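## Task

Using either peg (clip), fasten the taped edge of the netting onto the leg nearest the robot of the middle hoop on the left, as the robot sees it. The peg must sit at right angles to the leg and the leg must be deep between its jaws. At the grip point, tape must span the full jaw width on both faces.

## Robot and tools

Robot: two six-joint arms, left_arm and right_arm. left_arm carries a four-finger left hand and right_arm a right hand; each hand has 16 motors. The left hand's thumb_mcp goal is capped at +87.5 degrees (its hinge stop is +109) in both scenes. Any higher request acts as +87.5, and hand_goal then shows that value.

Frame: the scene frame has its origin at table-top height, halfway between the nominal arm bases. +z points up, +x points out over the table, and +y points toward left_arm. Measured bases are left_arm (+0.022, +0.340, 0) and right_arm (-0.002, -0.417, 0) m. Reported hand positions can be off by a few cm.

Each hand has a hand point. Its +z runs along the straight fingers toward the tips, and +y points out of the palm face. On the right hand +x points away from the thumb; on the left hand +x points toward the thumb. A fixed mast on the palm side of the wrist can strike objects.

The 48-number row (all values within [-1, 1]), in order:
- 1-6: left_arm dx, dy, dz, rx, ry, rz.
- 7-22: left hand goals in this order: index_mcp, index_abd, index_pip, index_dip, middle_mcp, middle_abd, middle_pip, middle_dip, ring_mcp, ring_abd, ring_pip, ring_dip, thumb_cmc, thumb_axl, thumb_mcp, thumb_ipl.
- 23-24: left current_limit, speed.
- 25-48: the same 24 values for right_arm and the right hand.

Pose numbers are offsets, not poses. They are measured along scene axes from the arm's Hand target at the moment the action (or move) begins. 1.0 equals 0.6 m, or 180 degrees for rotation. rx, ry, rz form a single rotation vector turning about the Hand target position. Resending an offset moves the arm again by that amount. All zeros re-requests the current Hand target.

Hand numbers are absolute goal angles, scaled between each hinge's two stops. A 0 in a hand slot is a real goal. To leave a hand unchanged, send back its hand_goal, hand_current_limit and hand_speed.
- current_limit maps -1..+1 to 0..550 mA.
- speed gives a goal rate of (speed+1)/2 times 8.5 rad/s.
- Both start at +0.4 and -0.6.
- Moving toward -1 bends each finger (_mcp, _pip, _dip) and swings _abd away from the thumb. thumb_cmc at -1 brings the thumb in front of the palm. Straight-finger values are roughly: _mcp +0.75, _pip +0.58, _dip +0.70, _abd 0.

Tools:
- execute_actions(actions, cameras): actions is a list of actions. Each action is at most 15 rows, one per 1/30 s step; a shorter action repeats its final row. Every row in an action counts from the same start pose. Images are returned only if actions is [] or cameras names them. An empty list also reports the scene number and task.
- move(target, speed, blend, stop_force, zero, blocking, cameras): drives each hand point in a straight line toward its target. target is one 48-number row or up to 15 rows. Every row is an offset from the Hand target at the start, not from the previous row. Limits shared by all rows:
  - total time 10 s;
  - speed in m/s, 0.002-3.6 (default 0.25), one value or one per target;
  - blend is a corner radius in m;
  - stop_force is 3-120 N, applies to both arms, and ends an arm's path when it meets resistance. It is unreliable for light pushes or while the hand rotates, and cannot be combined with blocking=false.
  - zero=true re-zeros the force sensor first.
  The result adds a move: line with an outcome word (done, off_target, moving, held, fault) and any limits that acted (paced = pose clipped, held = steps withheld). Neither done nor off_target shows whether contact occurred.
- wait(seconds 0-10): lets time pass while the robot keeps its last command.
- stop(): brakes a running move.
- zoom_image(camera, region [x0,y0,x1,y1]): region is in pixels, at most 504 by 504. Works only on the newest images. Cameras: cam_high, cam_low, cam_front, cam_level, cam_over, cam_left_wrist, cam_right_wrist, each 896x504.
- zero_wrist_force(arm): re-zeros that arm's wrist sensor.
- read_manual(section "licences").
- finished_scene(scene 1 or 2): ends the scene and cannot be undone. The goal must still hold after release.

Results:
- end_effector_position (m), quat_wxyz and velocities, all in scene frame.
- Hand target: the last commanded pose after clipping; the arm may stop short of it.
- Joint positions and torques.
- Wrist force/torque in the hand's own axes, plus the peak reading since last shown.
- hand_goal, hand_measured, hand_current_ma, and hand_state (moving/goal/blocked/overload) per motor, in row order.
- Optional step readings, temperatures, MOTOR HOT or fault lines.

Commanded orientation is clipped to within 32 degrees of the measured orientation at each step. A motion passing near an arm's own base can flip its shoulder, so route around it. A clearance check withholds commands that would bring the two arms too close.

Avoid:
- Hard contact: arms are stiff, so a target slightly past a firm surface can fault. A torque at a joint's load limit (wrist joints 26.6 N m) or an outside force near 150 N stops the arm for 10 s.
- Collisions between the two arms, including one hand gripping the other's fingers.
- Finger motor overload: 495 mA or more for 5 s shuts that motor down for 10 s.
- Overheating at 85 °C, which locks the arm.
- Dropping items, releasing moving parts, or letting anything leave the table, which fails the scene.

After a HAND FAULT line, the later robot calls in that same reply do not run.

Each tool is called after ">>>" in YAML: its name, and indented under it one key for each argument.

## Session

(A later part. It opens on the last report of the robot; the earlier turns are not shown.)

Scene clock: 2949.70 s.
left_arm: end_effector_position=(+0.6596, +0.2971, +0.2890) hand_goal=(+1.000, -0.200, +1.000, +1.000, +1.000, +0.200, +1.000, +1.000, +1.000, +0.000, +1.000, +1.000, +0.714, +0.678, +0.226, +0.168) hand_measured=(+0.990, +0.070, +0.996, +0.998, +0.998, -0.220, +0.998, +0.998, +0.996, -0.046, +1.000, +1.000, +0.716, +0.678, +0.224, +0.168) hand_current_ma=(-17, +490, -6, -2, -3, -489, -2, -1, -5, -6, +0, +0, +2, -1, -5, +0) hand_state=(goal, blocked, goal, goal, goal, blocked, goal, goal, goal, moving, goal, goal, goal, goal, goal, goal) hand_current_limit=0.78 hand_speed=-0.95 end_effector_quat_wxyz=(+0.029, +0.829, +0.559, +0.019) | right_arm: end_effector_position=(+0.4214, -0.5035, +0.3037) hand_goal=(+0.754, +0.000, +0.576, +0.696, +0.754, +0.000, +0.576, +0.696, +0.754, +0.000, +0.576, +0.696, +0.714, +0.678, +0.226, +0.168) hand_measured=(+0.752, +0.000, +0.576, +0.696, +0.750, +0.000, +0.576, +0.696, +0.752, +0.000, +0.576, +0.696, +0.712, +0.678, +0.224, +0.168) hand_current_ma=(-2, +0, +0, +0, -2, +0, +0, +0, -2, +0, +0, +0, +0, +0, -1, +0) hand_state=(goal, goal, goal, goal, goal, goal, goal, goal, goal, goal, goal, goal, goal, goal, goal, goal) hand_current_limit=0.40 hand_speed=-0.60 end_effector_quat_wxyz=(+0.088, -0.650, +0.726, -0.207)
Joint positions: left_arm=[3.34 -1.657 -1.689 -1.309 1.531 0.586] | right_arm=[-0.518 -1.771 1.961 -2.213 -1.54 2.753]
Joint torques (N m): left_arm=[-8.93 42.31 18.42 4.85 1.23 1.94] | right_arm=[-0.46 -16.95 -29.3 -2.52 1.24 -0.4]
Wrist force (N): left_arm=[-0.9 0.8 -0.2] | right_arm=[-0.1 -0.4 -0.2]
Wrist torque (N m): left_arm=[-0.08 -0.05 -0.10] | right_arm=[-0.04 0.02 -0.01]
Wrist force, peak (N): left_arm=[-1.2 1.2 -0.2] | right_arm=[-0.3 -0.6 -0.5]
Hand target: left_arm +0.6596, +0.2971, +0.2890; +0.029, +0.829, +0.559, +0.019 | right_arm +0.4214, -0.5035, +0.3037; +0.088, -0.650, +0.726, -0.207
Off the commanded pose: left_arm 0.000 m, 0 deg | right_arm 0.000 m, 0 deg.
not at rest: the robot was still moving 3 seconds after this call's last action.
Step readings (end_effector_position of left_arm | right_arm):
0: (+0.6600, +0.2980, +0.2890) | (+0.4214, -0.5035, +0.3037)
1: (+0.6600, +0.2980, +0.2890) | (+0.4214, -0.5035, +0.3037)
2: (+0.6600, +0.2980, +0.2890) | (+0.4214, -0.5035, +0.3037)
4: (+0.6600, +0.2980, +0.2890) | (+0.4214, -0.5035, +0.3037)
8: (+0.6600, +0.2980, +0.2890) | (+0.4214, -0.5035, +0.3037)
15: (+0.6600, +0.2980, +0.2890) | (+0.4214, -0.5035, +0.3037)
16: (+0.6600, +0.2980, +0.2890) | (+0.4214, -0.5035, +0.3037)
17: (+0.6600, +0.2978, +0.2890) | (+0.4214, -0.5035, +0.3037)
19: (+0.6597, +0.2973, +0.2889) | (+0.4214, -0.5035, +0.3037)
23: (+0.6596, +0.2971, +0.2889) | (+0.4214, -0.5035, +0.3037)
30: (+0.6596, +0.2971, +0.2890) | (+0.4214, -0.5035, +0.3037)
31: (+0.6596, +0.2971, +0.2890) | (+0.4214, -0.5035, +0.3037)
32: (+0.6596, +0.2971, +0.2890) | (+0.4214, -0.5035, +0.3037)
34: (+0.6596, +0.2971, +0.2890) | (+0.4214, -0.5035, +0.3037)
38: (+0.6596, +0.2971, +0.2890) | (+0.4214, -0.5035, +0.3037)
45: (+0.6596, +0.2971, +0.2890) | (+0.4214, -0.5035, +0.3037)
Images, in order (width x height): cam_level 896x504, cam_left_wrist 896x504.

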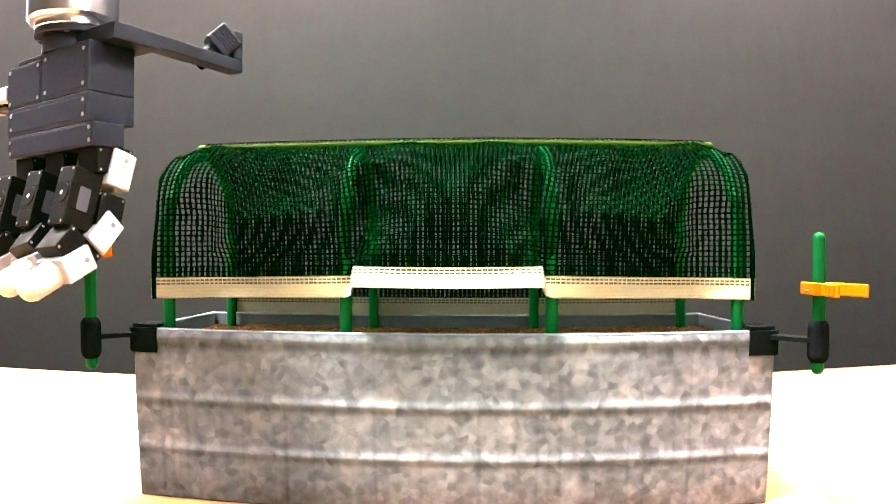

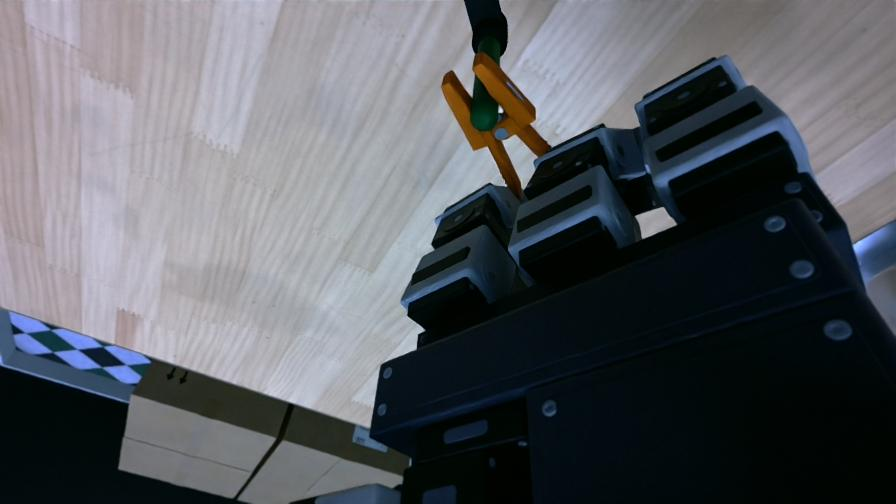

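>>> execute_actions:
  actions:
    - [[-0.00062,-0.00155,0,0,0,0,1,-0.2,1,1,1,0.2,1,1,1,0.3,1,1,0.714,0.678,0.226,0.168,0.78,-0.95,0,0,0,0,0,0,0.754,0,0.576,0.696,0.754,0,0.576,0.696,0.754,0,0.576,0.696,0.714,0.678,0.226,0.168,0.4,-0.6]]
    - [[-0.00062,-0.00155,0,0,0,0,1,-0.2,1,1,1,0.2,1,1,1,0.6,1,1,0.714,0.678,0.226,0.168,0.78,-0.95,0,0,0,0,0,0,0.754,0,0.576,0.696,0.754,0,0.576,0.696,0.754,0,0.576,0.696,0.714,0.678,0.226,0.168,0.4,-0.6]]
    - [[-0.00062,-0.00155,0,0,0,0,1,-0.2,1,1,1,0.2,1,1,1,0.6,1,1,0.714,0.678,0.226,0.168,0.78,-0.95,0,0,0,0,0,0,0.754,0,0.576,0.696,0.754,0,0.576,0.696,0.754,0,0.576,0.696,0.714,0.678,0.226,0.168,0.4,-0.6]]
    - [[0,0,0,0,0,0,1,-0.2,1,1,1,0.2,1,1,1,0.6,1,1,0.714,0.678,0.226,0.168,0.78,-0.95,0,0,0,0,0,0,0.754,0,0.576,0.696,0.754,0,0.576,0.696,0.754,0,0.576,0.696,0.714,0.678,0.226,0.168,0.4,-0.6]]
  cameras: ["cam_left_wrist","cam_level"]

>>> zoom_image:
  camera: "cam_left_wrist"
  region: [400, 30, 640, 230]

>>> zoom_image:
  camera: "cam_level"
  region: [0, 215, 120, 305]

Scene clock: 2971.50 s.
left_arm: end_effector_position=(+0.6585, +0.2943, +0.2891) hand_goal=(+1.000, -0.200, +1.000, +1.000, +1.000, +0.200, +1.000, +1.000, +1.000, +0.600, +1.000, +1.000, +0.714, +0.678, +0.226, +0.168) hand_measured=(+0.980, +0.070, +0.996, +0.998, +1.000, +0.066, +1.000, +0.998, +0.994, +0.276, +1.000, +1.000, +0.716, +0.678, +0.224, +0.168) hand_current_ma=(-44, +489, -6, -2, +0, -412, +0, -1, -8, -489, -1, +0, +2, -1, -5, +0) hand_state=(blocked, blocked, goal, goal, goal, blocked, goal, goal, goal, blocked, goal, goal, goal, goal, goal, goal) hand_current_limit=0.78 hand_speed=-0.95 end_effector_quat_wxyz=(+0.029, +0.829, +0.559, +0.019) | right_arm: end_effector_position=(+0.4214, -0.5035, +0.3037) hand_goal=(+0.754, +0.000, +0.576, +0.696, +0.754, +0.000, +0.576, +0.696, +0.754, +0.000, +0.576, +0.696, +0.714, +0.678, +0.226, +0.168) hand_measured=(+0.752, +0.000, +0.576, +0.696, +0.750, +0.000, +0.576, +0.696, +0.752, +0.000, +0.576, +0.696, +0.712, +0.678, +0.224, +0.168) hand_current_ma=(-2, +0, +0, +0, -2, +0, +0, +0, -2, +0, +0, +0, +0, +0, -1, +0) hand_state=(goal, goal, goal, goal, goal, goal, goal, goal, goal, goal, goal, goal, goal, goal, goal, goal) hand_current_limit=0.40 hand_speed=-0.60 end_effector_quat_wxyz=(+0.088, -0.650, +0.726, -0.207)
Joint positions: left_arm=[3.335 -1.654 -1.692 -1.308 1.531 0.581] | right_arm=[-0.518 -1.771 1.961 -2.213 -1.54 2.753]
Joint torques (N m): left_arm=[9.82 20.54 30.27 3.64 0.47 1.9] | right_arm=[1.12 -16.22 -29.75 -2.63 0.73 -0.05]
Wrist force (N): left_arm=[0.1 0.9 -0.4] | right_arm=[-0.2 -0.1 -0.2]
Wrist torque (N m): left_arm=[-0.05 -0.07 -0.04] | right_arm=[0.00 0.03 -0.01]
Wrist force, peak (N): left_arm=[-1.1 0.9 -0.2] | right_arm=[-0.4 -0.2 -0.6]
Hand target: left_arm +0.6585, +0.2943, +0.2890; +0.029, +0.829, +0.559, +0.019 | right_arm +0.4214, -0.5035, +0.3037; +0.088, -0.650, +0.726, -0.207
Off the commanded pose: left_arm 0.000 m, 0 deg | right_arm 0.000 m, 0 deg.
Step readings (end_effector_position of left_arm | right_arm):
0: (+0.6596, +0.2971, +0.2890) | (+0.4214, -0.5035, +0.3037)
1: (+0.6596, +0.2970, +0.2890) | (+0.4214, -0.5035, +0.3037)
2: (+0.6595, +0.2967, +0.2890) | (+0.4214, -0.5035, +0.3037)
4: (+0.6593, +0.2962, +0.2890) | (+0.4214, -0.5035, +0.3037)
8: (+0.6592, +0.2960, +0.2890) | (+0.4214, -0.5035, +0.3037)
15: (+0.6592, +0.2961, +0.2891) | (+0.4214, -0.5035, +0.3037)
16: (+0.6592, +0.2961, +0.2891) | (+0.4214, -0.5035, +0.3037)
17: (+0.6592, +0.2959, +0.2891) | (+0.4214, -0.5035, +0.3037)
19: (+0.6590, +0.2954, +0.2891) | (+0.4214, -0.5035, +0.3037)
23: (+0.6589, +0.2952, +0.2890) | (+0.4214, -0.5035, +0.3037)
30: (+0.6589, +0.2952, +0.2890) | (+0.4214, -0.5035, +0.3037)
31: (+0.6589, +0.2952, +0.2890) | (+0.4214, -0.5035, +0.3037)
32: (+0.6588, +0.2949, +0.2890) | (+0.4214, -0.5035, +0.3037)
34: (+0.6586, +0.2944, +0.2890) | (+0.4214, -0.5035, +0.3037)
38: (+0.6585, +0.2942, +0.2890) | (+0.4214, -0.5035, +0.3037)
45: (+0.6585, +0.2942, +0.2890) | (+0.4214, -0.5035, +0.3037)
46: (+0.6585, +0.2942, +0.2890) | (+0.4214, -0.5035, +0.3037)
47: (+0.6585, +0.2942, +0.2891) | (+0.4214, -0.5035, +0.3037)
49: (+0.6585, +0.2942, +0.2891) | (+0.4214, -0.5035, +0.3037)
53: (+0.6585, +0.2943, +0.2891) | (+0.4214, -0.5035, +0.3037)
60: (+0.6585, +0.2943, +0.2891) | (+0.4214, -0.5035, +0.3037)
Images, in order (width x height): cam_level 896x504, cam_left_wrist 896x504.

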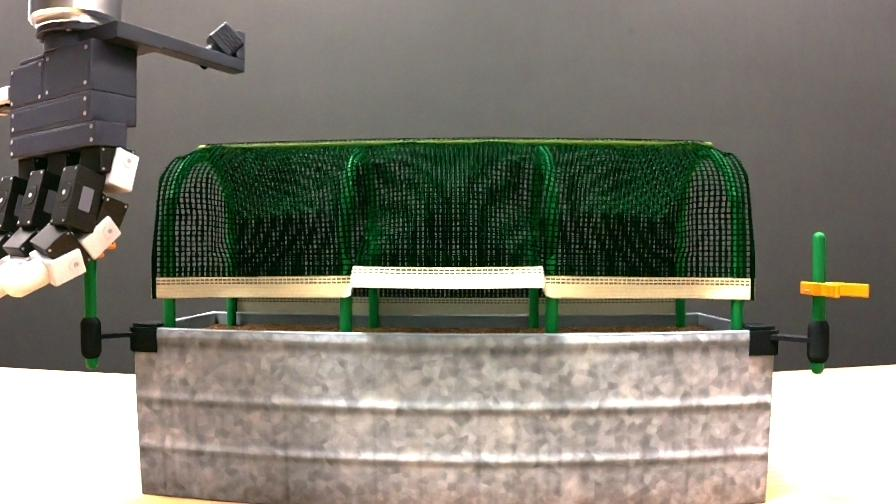

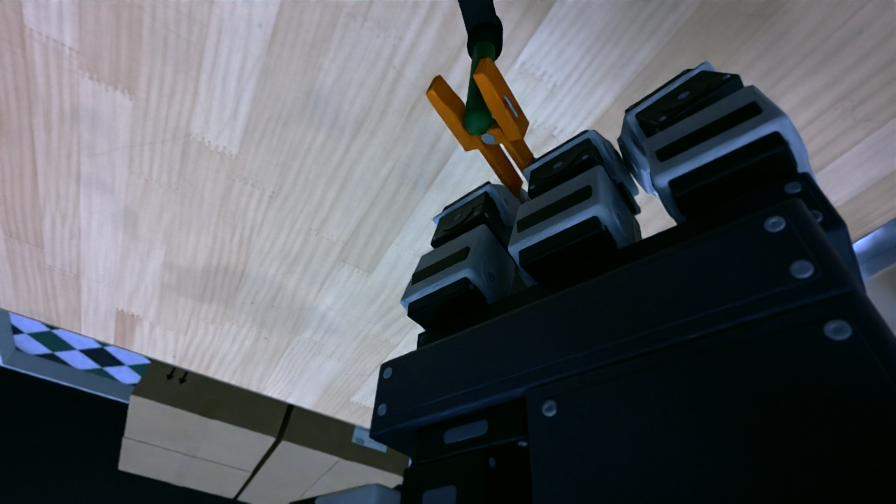

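Scaled by 2.100.

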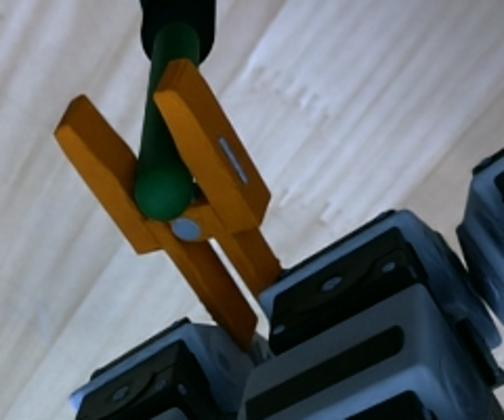

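Scaled by 4.200.

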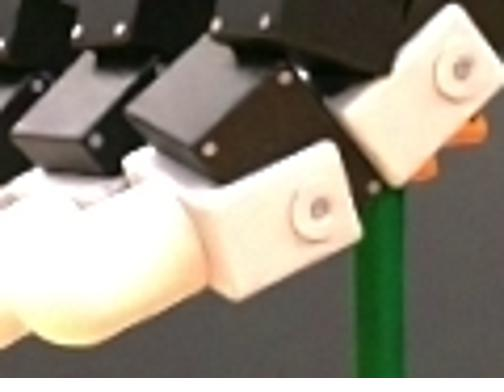

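>>> move:
  target: [-0.0907,0.0423,0,0,0,0,1,-0.2,1,1,1,0.2,1,1,1,0.6,1,1,0.714,0.678,0.226,0.168,0.78,-0.95,0,0,0,0,0,0,0.754,0,0.576,0.696,0.754,0,0.576,0.696,0.754,0,0.576,0.696,0.714,0.678,0.226,0.168,0.4,-0.6]
  speed: 0.03
  cameras: ["cam_left_wrist","cam_level","cam_over"]

>>> zoom_image:
  camera: "cam_left_wrist"
  region: [400, 30, 640, 230]

>>> zoom_image:
  camera: "cam_over"
  region: [80, 160, 240, 290]

>>> zoom_image:
  camera: "cam_level"
  region: [0, 205, 120, 305]

Scene clock: 3089.17 s.
left_arm: end_effector_position=(+0.6040, +0.3198, +0.2891) hand_goal=(+1.000, -0.200, +1.000, +1.000, +1.000, +0.200, +1.000, +1.000, +1.000, +0.600, +1.000, +1.000, +0.714, +0.678, +0.226, +0.168) hand_measured=(+0.978, +0.070, +0.996, +0.998, +1.000, +0.066, +1.000, +0.998, +0.994, +0.276, +1.000, +1.000, +0.716, +0.678, +0.224, +0.168) hand_current_ma=(-48, +489, -6, -2, +0, -411, +0, -1, -8, -489, -1, +0, +2, -1, -5, +0) hand_state=(blocked, blocked, goal, goal, goal, blocked, goal, goal, goal, blocked, goal, goal, goal, goal, goal, goal) hand_current_limit=0.78 hand_speed=-0.95 end_effector_quat_wxyz=(+0.029, +0.829, +0.559, +0.019) end_effector_velocity=(+0.002, -0.001, -0.001) end_effector_angular_velocity=(-0.001, +0.001, +0.000) | right_arm: end_effector_position=(+0.4214, -0.5035, +0.3037) hand_goal=(+0.754, +0.000, +0.576, +0.696, +0.754, +0.000, +0.576, +0.696, +0.754, +0.000, +0.576, +0.696, +0.714, +0.678, +0.226, +0.168) hand_measured=(+0.752, +0.000, +0.576, +0.696, +0.750, +0.000, +0.576, +0.696, +0.752, +0.000, +0.576, +0.696, +0.712, +0.678, +0.224, +0.168) hand_current_ma=(-2, +0, +0, +0, -2, +0, +0, +0, -2, +0, +0, +0, +0, +0, -1, +0) hand_state=(goal, goal, goal, goal, goal, goal, goal, goal, goal, goal, goal, goal, goal, goal, goal, goal) hand_current_limit=0.40 hand_speed=-0.60 end_effector_quat_wxyz=(+0.088, -0.650, +0.726, -0.207)
Joint positions: left_arm=[3.412 -1.519 -1.828 -1.31 1.527 0.658] | right_arm=[-0.518 -1.771 1.961 -2.213 -1.54 2.753]
Joint velocities: left_arm=[-0.003 -0.005 0.003 0.001 -0.001 -0.003] | right_arm=[within noise]
Joint torques (N m): left_arm=[-7.47 11.67 31.53 1.42 -1.16 -2.2] | right_arm=[0.35 -16.52 -30.04 -2.31 1.25 -0.16]
Wrist force (N): left_arm=[-0.2 0.8 -0.2] | right_arm=[0.0 -0.2 -0.1]
Wrist torque (N m): left_arm=[-0.10 -0.03 -0.12] | right_arm=[-0.02 0.00 0.01]
Wrist force, peak (N): left_arm=[-0.3 1.3 -0.3] | right_arm=[-0.3 -0.7 -0.4]
Hand target: left_arm +0.6041, +0.3197, +0.2890; +0.029, +0.829, +0.559, +0.019 | right_arm +0.4214, -0.5035, +0.3037; +0.088, -0.650, +0.726, -0.207
Off the commanded pose: left_arm 0.000 m, 0 deg | right_arm 0.000 m, 0 deg.
move: done
Images, in order (width x height): cam_level 896x504, cam_over 896x504, cam_left_wrist 896x504.

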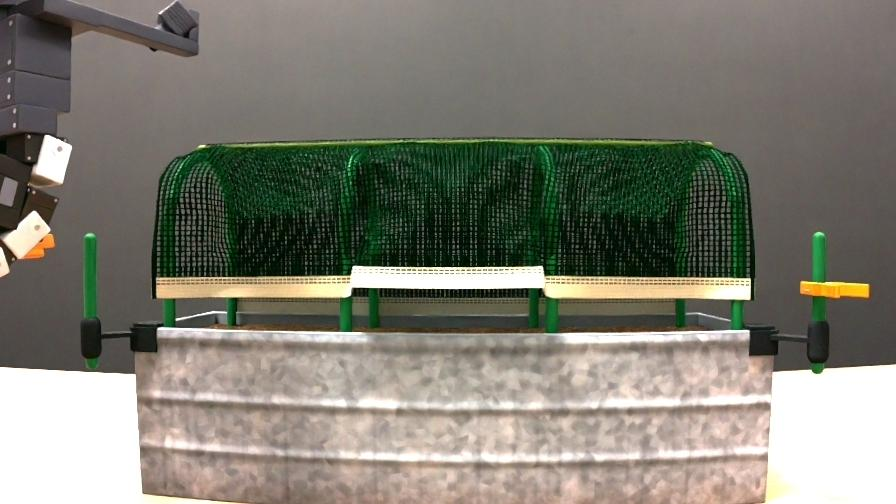

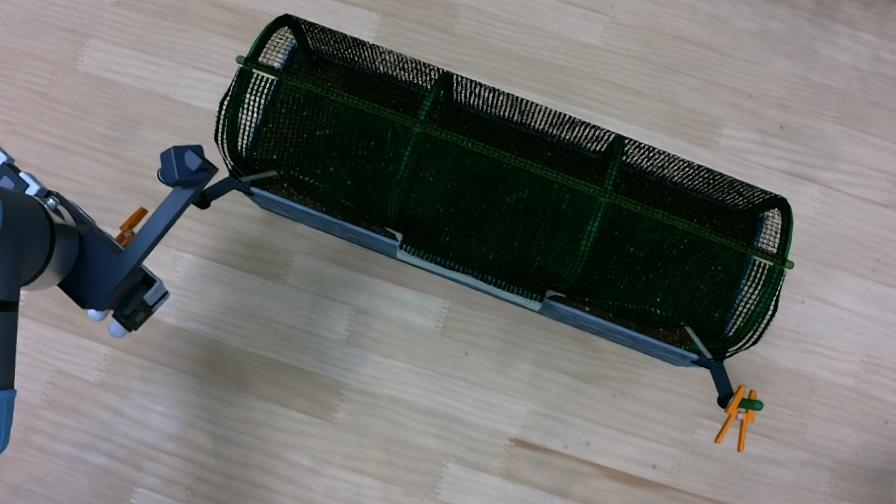

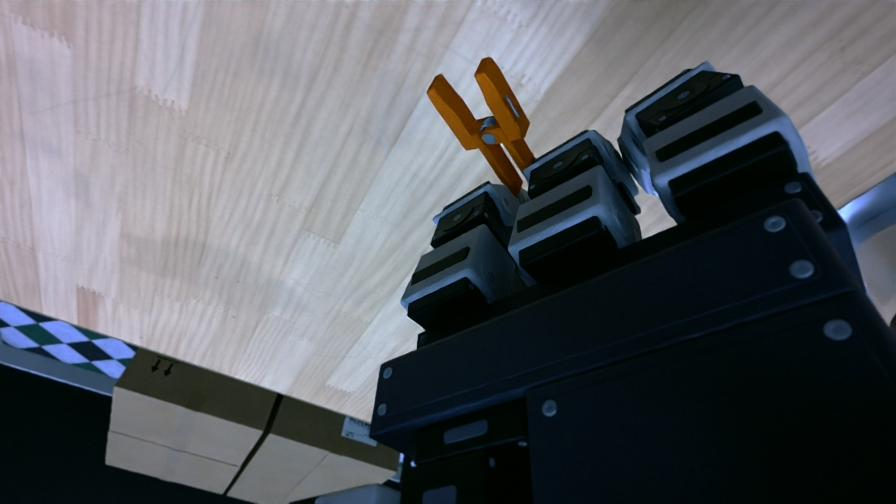

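Scaled by 2.100.

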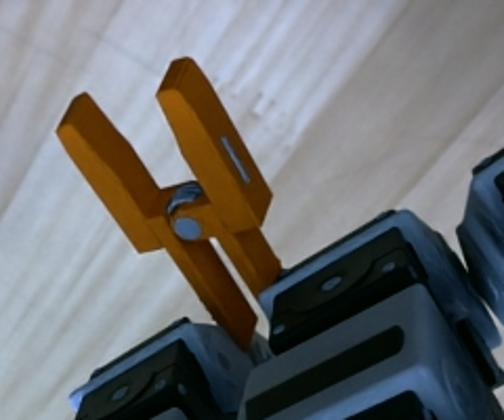

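Scaled by 3.150.

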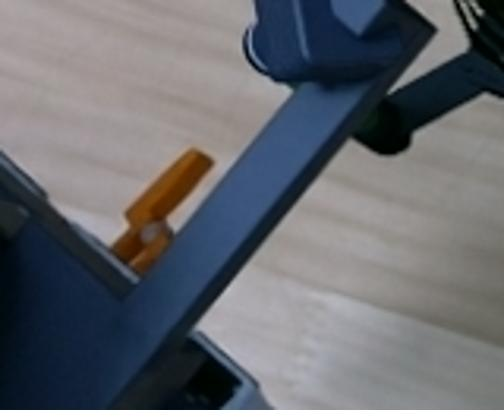

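Scaled by 4.200.

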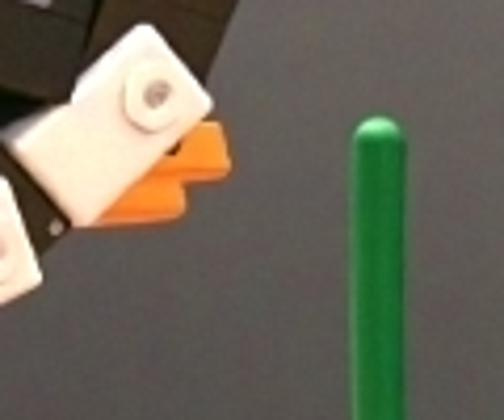

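>>> move:
  target: [-0.1122,-0.4178,-0.0042,0.0692,-0.0668,-0.2095,1,-0.2,1,1,1,0.2,1,1,1,0.6,1,1,0.714,0.678,0.226,0.168,0.78,-0.95,0,0,0,0,0,0,0.754,0,0.576,0.696,0.754,0,0.576,0.696,0.754,0,0.576,0.696,0.714,0.678,0.226,0.168,0.4,-0.6]
  speed: 0.2
  cameras: ["cam_left_wrist","cam_level","cam_over"]

>>> zoom_image:
  camera: "cam_level"
  region: [200, 210, 320, 285]

>>> zoom_image:
  camera: "cam_over"
  region: [240, 260, 400, 390]

Scene clock: 3172.33 s.
left_arm: end_effector_position=(+0.5368, +0.0690, +0.2864) hand_goal=(+1.000, -0.200, +1.000, +1.000, +1.000, +0.200, +1.000, +1.000, +1.000, +0.600, +1.000, +1.000, +0.714, +0.678, +0.226, +0.168) hand_measured=(+0.978, +0.070, +0.996, +0.998, +1.000, +0.066, +1.000, +0.998, +0.994, +0.276, +1.000, +1.000, +0.716, +0.678, +0.224, +0.168) hand_current_ma=(-52, +490, -6, -2, +0, -411, +0, -1, -8, -489, -1, +0, +2, -1, -5, +0) hand_state=(blocked, blocked, goal, goal, goal, blocked, goal, goal, goal, blocked, goal, goal, goal, goal, goal, goal) hand_current_limit=0.78 hand_speed=-0.95 end_effector_quat_wxyz=(+0.003, +0.956, +0.251, +0.153) | right_arm: end_effector_position=(+0.4214, -0.5035, +0.3037) hand_goal=(+0.754, +0.000, +0.576, +0.696, +0.754, +0.000, +0.576, +0.696, +0.754, +0.000, +0.576, +0.696, +0.714, +0.678, +0.226, +0.168) hand_measured=(+0.752, +0.000, +0.576, +0.696, +0.750, +0.000, +0.576, +0.696, +0.752, +0.000, +0.576, +0.696, +0.712, +0.678, +0.224, +0.168) hand_current_ma=(-2, +0, +0, +0, -2, +0, +0, +0, -2, +0, +0, +0, +0, +0, -1, +0) hand_state=(goal, goal, goal, goal, goal, goal, goal, goal, goal, goal, goal, goal, goal, goal, goal, goal) hand_current_limit=0.40 hand_speed=-0.60 end_effector_quat_wxyz=(+0.088, -0.650, +0.726, -0.207)
Joint positions: left_arm=[2.917 -1.474 -1.981 -0.98 1.705 0.856] | right_arm=[-0.518 -1.771 1.961 -2.213 -1.54 2.753]
Joint torques (N m): left_arm=[-2.63 33.93 28.6 1.6 -0.5 -2.54] | right_arm=[0.72 -15.71 -30.56 -2.46 0.96 0.01]
Wrist force (N): left_arm=[-0.6 0.7 -0.3] | right_arm=[0.0 -0.3 -0.3]
Wrist torque (N m): left_arm=[-0.06 -0.05 -0.07] | right_arm=[-0.01 0.00 0.00]
Wrist force, peak (N): left_arm=[-1.8 1.9 -0.3] | right_arm=[-0.5 -0.2 -0.5]
Hand target: left_arm +0.5368, +0.0690, +0.2865; +0.003, +0.956, +0.251, +0.153 | right_arm +0.4214, -0.5035, +0.3037; +0.088, -0.650, +0.726, -0.207
Off the commanded pose: left_arm 0.000 m, 0 deg | right_arm 0.000 m, 0 deg.
move: done
Images, in order (width x height): cam_level 896x504, cam_over 896x504, cam_left_wrist 896x504.

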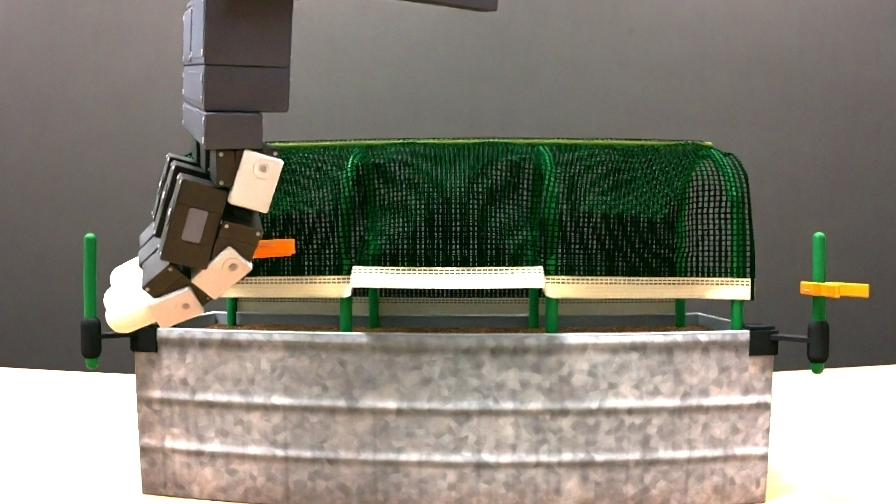

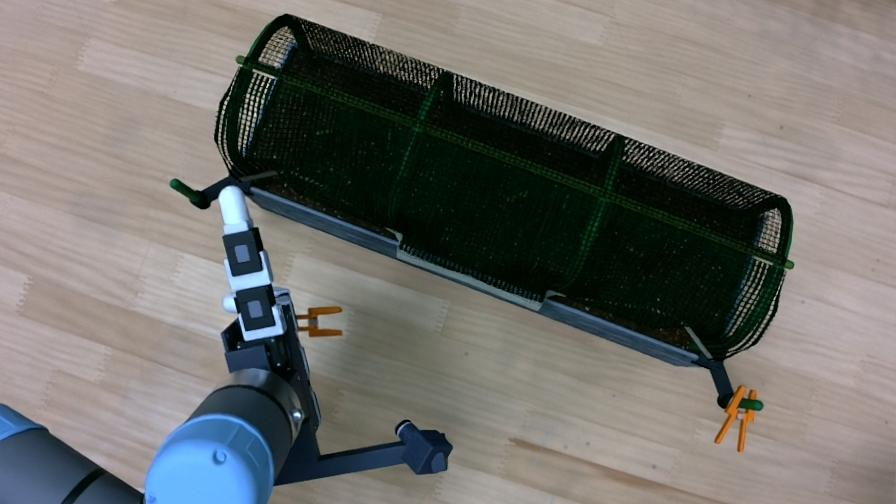

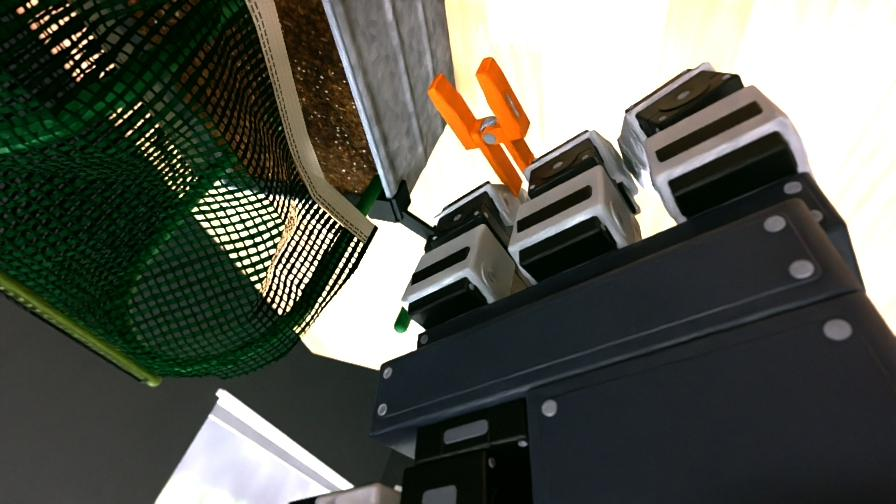

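Scaled by 4.200.

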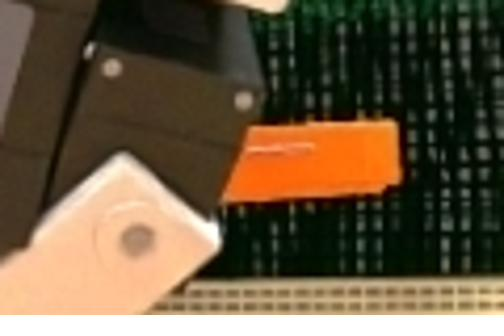

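Scaled by 3.150.

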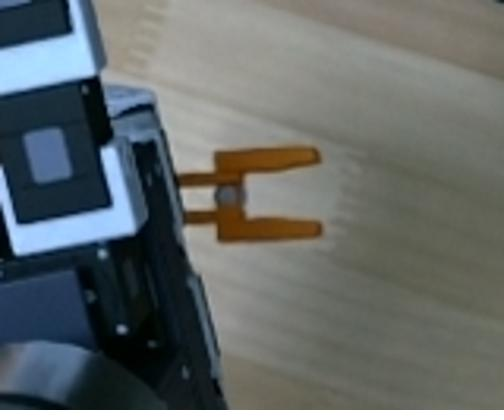

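>>> zoom_image:
  camera: "cam_level"
  region: [245, 225, 305, 270]

>>> zoom_image:
  camera: "cam_level"
  region: [790, 270, 880, 310]

Scaled by 8.400.

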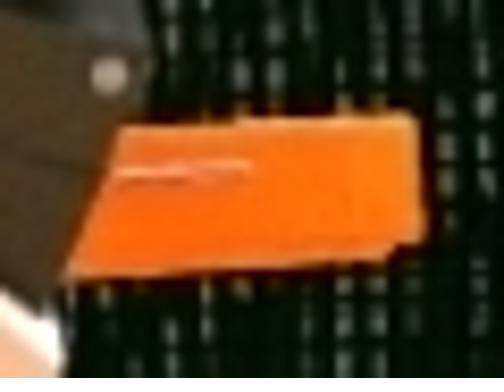

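Scaled by 5.600.

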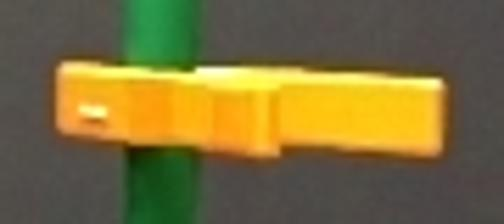

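>>> move:
  target: [0.1413,0.0355,0,0.0089,0.007,0.1866,1,-0.2,1,1,1,0.2,1,1,1,0.6,1,1,0.714,0.678,0.226,0.168,0.78,-0.95,0,0,0,0,0,0,0.754,0,0.576,0.696,0.754,0,0.576,0.696,0.754,0,0.576,0.696,0.714,0.678,0.226,0.168,0.4,-0.6]
  speed: 0.15
  cameras: ["cam_left_wrist","cam_level","cam_over"]

>>> zoom_image:
  camera: "cam_level"
  region: [240, 180, 420, 315]

>>> zoom_image:
  camera: "cam_over"
  region: [290, 180, 450, 310]

Scene clock: 3235.70 s.
left_arm: end_effector_position=(+0.6215, +0.0902, +0.2864) hand_goal=(+1.000, -0.200, +1.000, +1.000, +1.000, +0.200, +1.000, +1.000, +1.000, +0.600, +1.000, +1.000, +0.714, +0.678, +0.226, +0.168) hand_measured=(+0.978, +0.070, +0.996, +0.998, +1.000, +0.066, +1.000, +0.998, +0.994, +0.276, +1.000, +1.000, +0.716, +0.678, +0.224, +0.168) hand_current_ma=(-52, +489, -6, -2, +0, -411, +0, -1, -8, -489, -1, +0, +2, -1, -5, +0) hand_state=(blocked, blocked, goal, goal, goal, blocked, goal, goal, goal, blocked, goal, goal, goal, goal, goal, goal) hand_current_limit=0.78 hand_speed=-0.95 end_effector_quat_wxyz=(-0.057, +0.844, +0.514, +0.140) | right_arm: end_effector_position=(+0.4214, -0.5035, +0.3037) hand_goal=(+0.754, +0.000, +0.576, +0.696, +0.754, +0.000, +0.576, +0.696, +0.754, +0.000, +0.576, +0.696, +0.714, +0.678, +0.226, +0.168) hand_measured=(+0.752, +0.000, +0.576, +0.696, +0.750, +0.000, +0.576, +0.696, +0.752, +0.000, +0.576, +0.696, +0.712, +0.678, +0.224, +0.168) hand_current_ma=(-2, +0, +0, +0, -2, +0, +0, +0, -2, +0, +0, +0, +0, +0, -1, +0) hand_state=(goal, goal, goal, goal, goal, goal, goal, goal, goal, goal, goal, goal, goal, goal, goal, goal) hand_current_limit=0.40 hand_speed=-0.60 end_effector_quat_wxyz=(+0.088, -0.650, +0.726, -0.207)
Joint positions: left_arm=[2.84 -1.708 -1.689 -1.212 1.857 0.195] | right_arm=[-0.518 -1.771 1.961 -2.213 -1.54 2.753]
Joint torques (N m): left_arm=[10.49 45.13 24.73 4.33 -0.76 -1.04] | right_arm=[0.32 -16.14 -30.79 -2.33 0.95 -0.21]
Wrist force (N): left_arm=[-0.2 0.7 0.0] | right_arm=[-0.4 -0.3 -0.5]
Wrist torque (N m): left_arm=[-0.15 -0.04 -0.10] | right_arm=[0.00 0.07 -0.03]
Wrist force, peak (N): left_arm=[-0.2 1.3 0.1] | right_arm=[-0.5 -0.1 -0.7]
Hand target: left_arm +0.6216, +0.0903, +0.2865; -0.057, +0.844, +0.514, +0.140 | right_arm +0.4214, -0.5035, +0.3037; +0.088, -0.650, +0.726, -0.207
Off the commanded pose: left_arm 0.000 m, 0 deg | right_arm 0.000 m, 0 deg.
move: done
Images, in order (width x height): cam_level 896x504, cam_over 896x504, cam_left_wrist 896x504.

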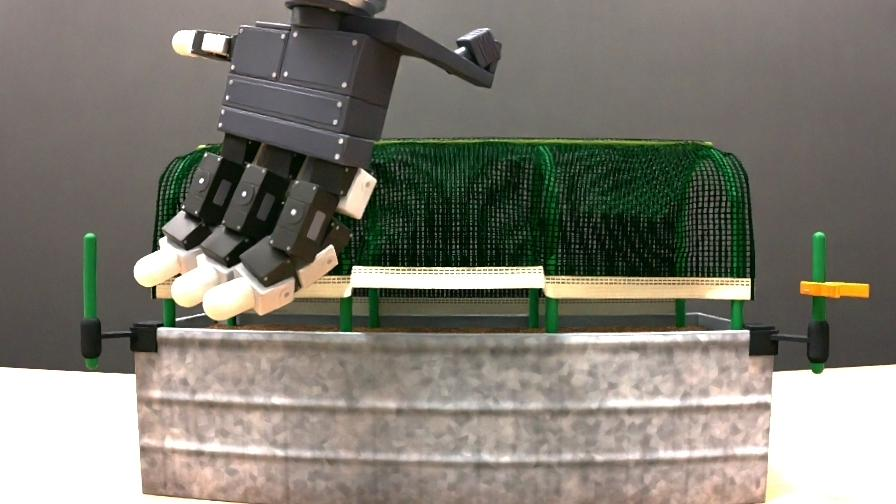

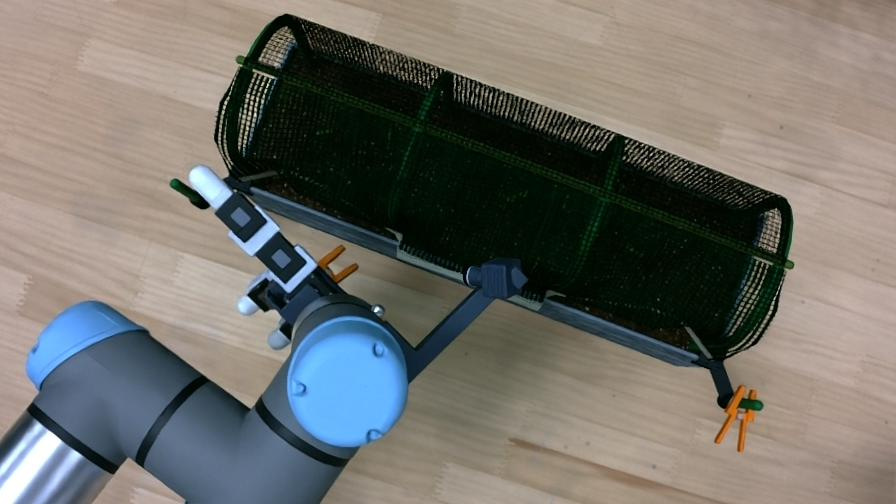

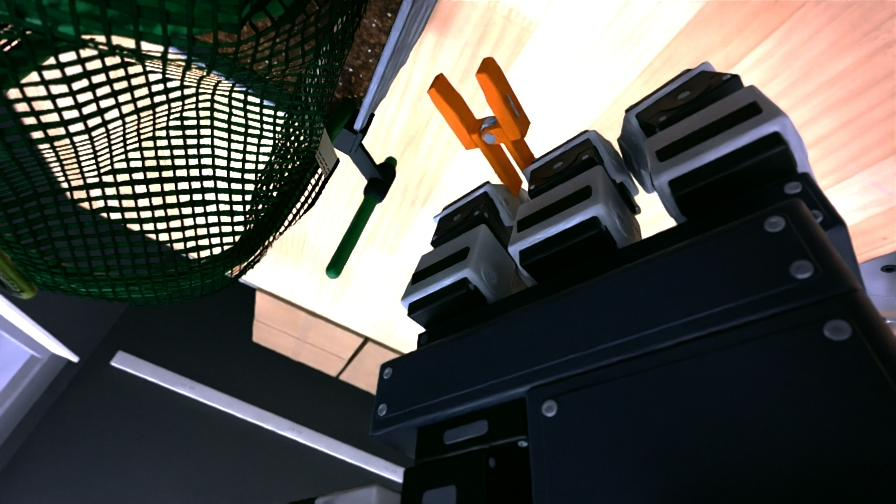

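Scaled by 2.800.

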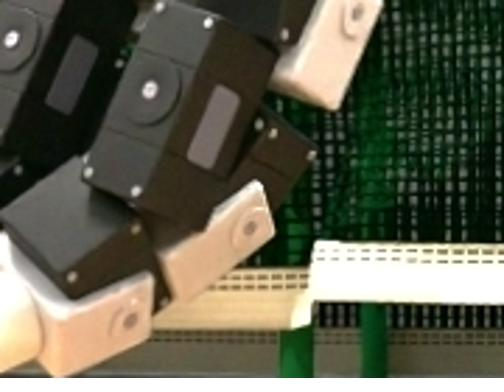

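Scaled by 3.150.

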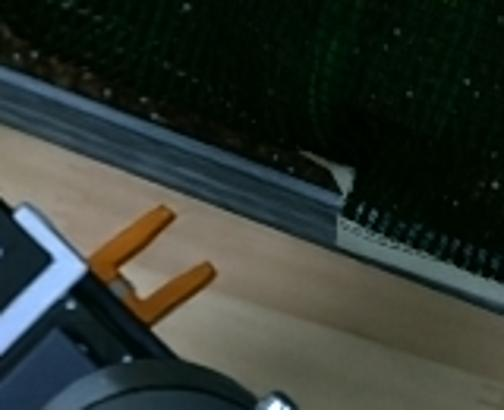

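>>> move:
  target: [0,0,-0.0608,0,0,0,1,-0.2,1,1,1,0.2,1,1,1,0.6,1,1,0.714,0.678,0.226,0.168,0.78,-0.95,0,0,0,0,0,0,0.754,0,0.576,0.696,0.754,0,0.576,0.696,0.754,0,0.576,0.696,0.714,0.678,0.226,0.168,0.4,-0.6]
  speed: 0.06
  cameras: ["cam_left_wrist","cam_level","cam_over"]

>>> zoom_image:
  camera: "cam_level"
  region: [240, 200, 420, 335]

>>> zoom_image:
  camera: "cam_over"
  region: [290, 180, 450, 310]

>>> zoom_image:
  camera: "cam_left_wrist"
  region: [250, 0, 600, 230]

Scene clock: 3278.43 s.
left_arm: end_effector_position=(+0.6216, +0.0903, +0.2499) hand_goal=(+1.000, -0.200, +1.000, +1.000, +1.000, +0.200, +1.000, +1.000, +1.000, +0.600, +1.000, +1.000, +0.714, +0.678, +0.226, +0.168) hand_measured=(+0.976, +0.070, +0.996, +0.998, +1.000, +0.066, +1.000, +0.998, +0.994, +0.276, +1.000, +1.000, +0.716, +0.678, +0.224, +0.168) hand_current_ma=(-52, +489, -6, -2, +0, -411, +0, -1, -8, -489, -1, +0, +2, -1, -5, +0) hand_state=(blocked, blocked, goal, goal, goal, blocked, goal, goal, goal, blocked, goal, goal, goal, goal, goal, goal) hand_current_limit=0.78 hand_speed=-0.95 end_effector_quat_wxyz=(-0.057, +0.844, +0.514, +0.140) | right_arm: end_effector_position=(+0.4214, -0.5035, +0.3037) hand_goal=(+0.754, +0.000, +0.576, +0.696, +0.754, +0.000, +0.576, +0.696, +0.754, +0.000, +0.576, +0.696, +0.714, +0.678, +0.226, +0.168) hand_measured=(+0.752, +0.000, +0.576, +0.696, +0.750, +0.000, +0.576, +0.696, +0.752, +0.000, +0.576, +0.696, +0.712, +0.678, +0.224, +0.168) hand_current_ma=(-2, +0, +0, +0, -2, +0, +0, +0, -2, +0, +0, +0, +0, +0, -1, +0) hand_state=(goal, goal, goal, goal, goal, goal, goal, goal, goal, goal, goal, goal, goal, goal, goal, goal) hand_current_limit=0.40 hand_speed=-0.60 end_effector_quat_wxyz=(+0.088, -0.650, +0.726, -0.207)
Joint positions: left_arm=[2.84 -1.734 -1.756 -1.119 1.857 0.195] | right_arm=[-0.518 -1.771 1.961 -2.213 -1.54 2.753]
Joint torques (N m): left_arm=[9.53 45.04 30.38 0.65 -0.67 0.68] | right_arm=[0.86 -16.44 -29.35 -2.21 1.1 -0.12]
Wrist force (N): left_arm=[-0.2 0.6 -0.1] | right_arm=[0.0 0.0 -0.3]
Wrist torque (N m): left_arm=[-0.13 -0.04 -0.07] | right_arm=[0.03 0.00 0.01]
Wrist force, peak (N): left_arm=[-0.7 0.8 1.0] | right_arm=[-0.2 -0.7 -0.2]
Hand target: left_arm +0.6216, +0.0903, +0.2500; -0.057, +0.844, +0.514, +0.140 | right_arm +0.4214, -0.5035, +0.3037; +0.088, -0.650, +0.726, -0.207
Off the commanded pose: left_arm 0.000 m, 0 deg | right_arm 0.000 m, 0 deg.
move: done
Images, in order (width x height): cam_level 896x504, cam_over 896x504, cam_left_wrist 896x504.

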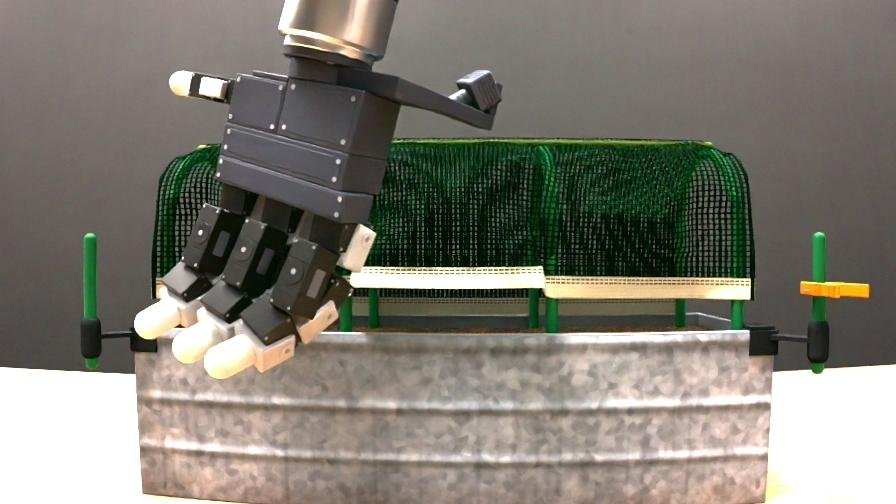

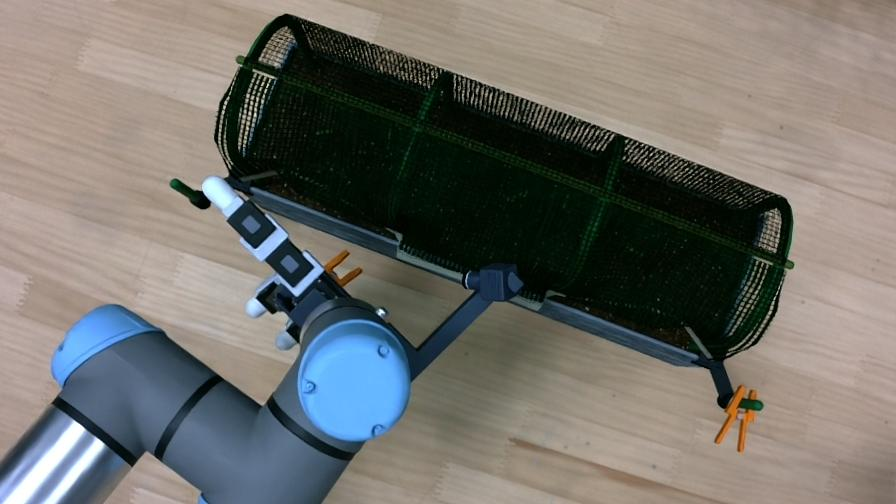

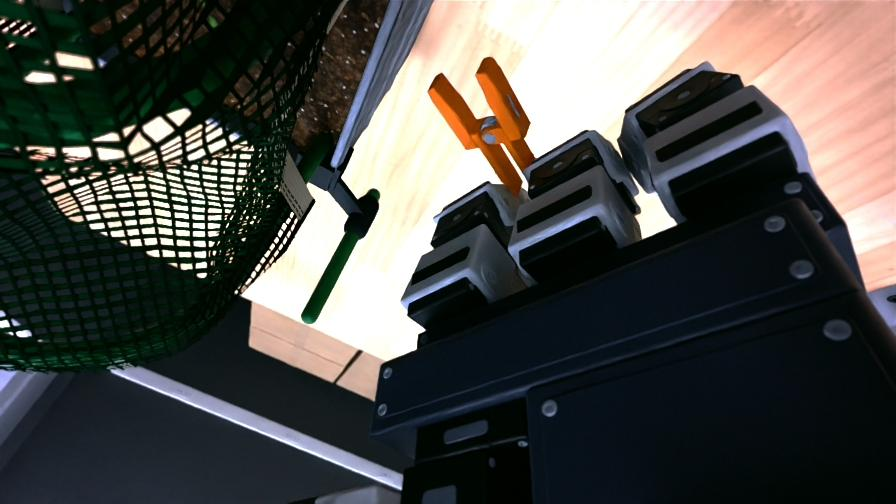

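Scaled by 2.800.

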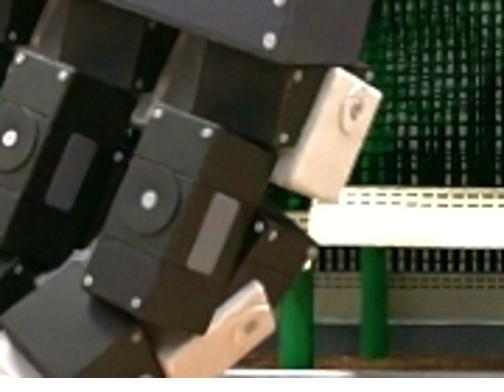

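Scaled by 3.150.

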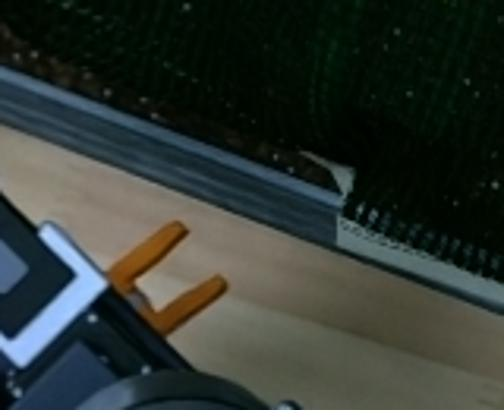

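Scaled by 1.440.

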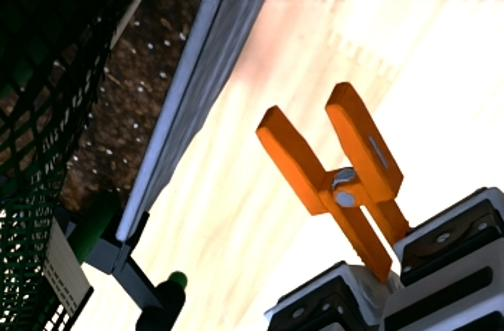

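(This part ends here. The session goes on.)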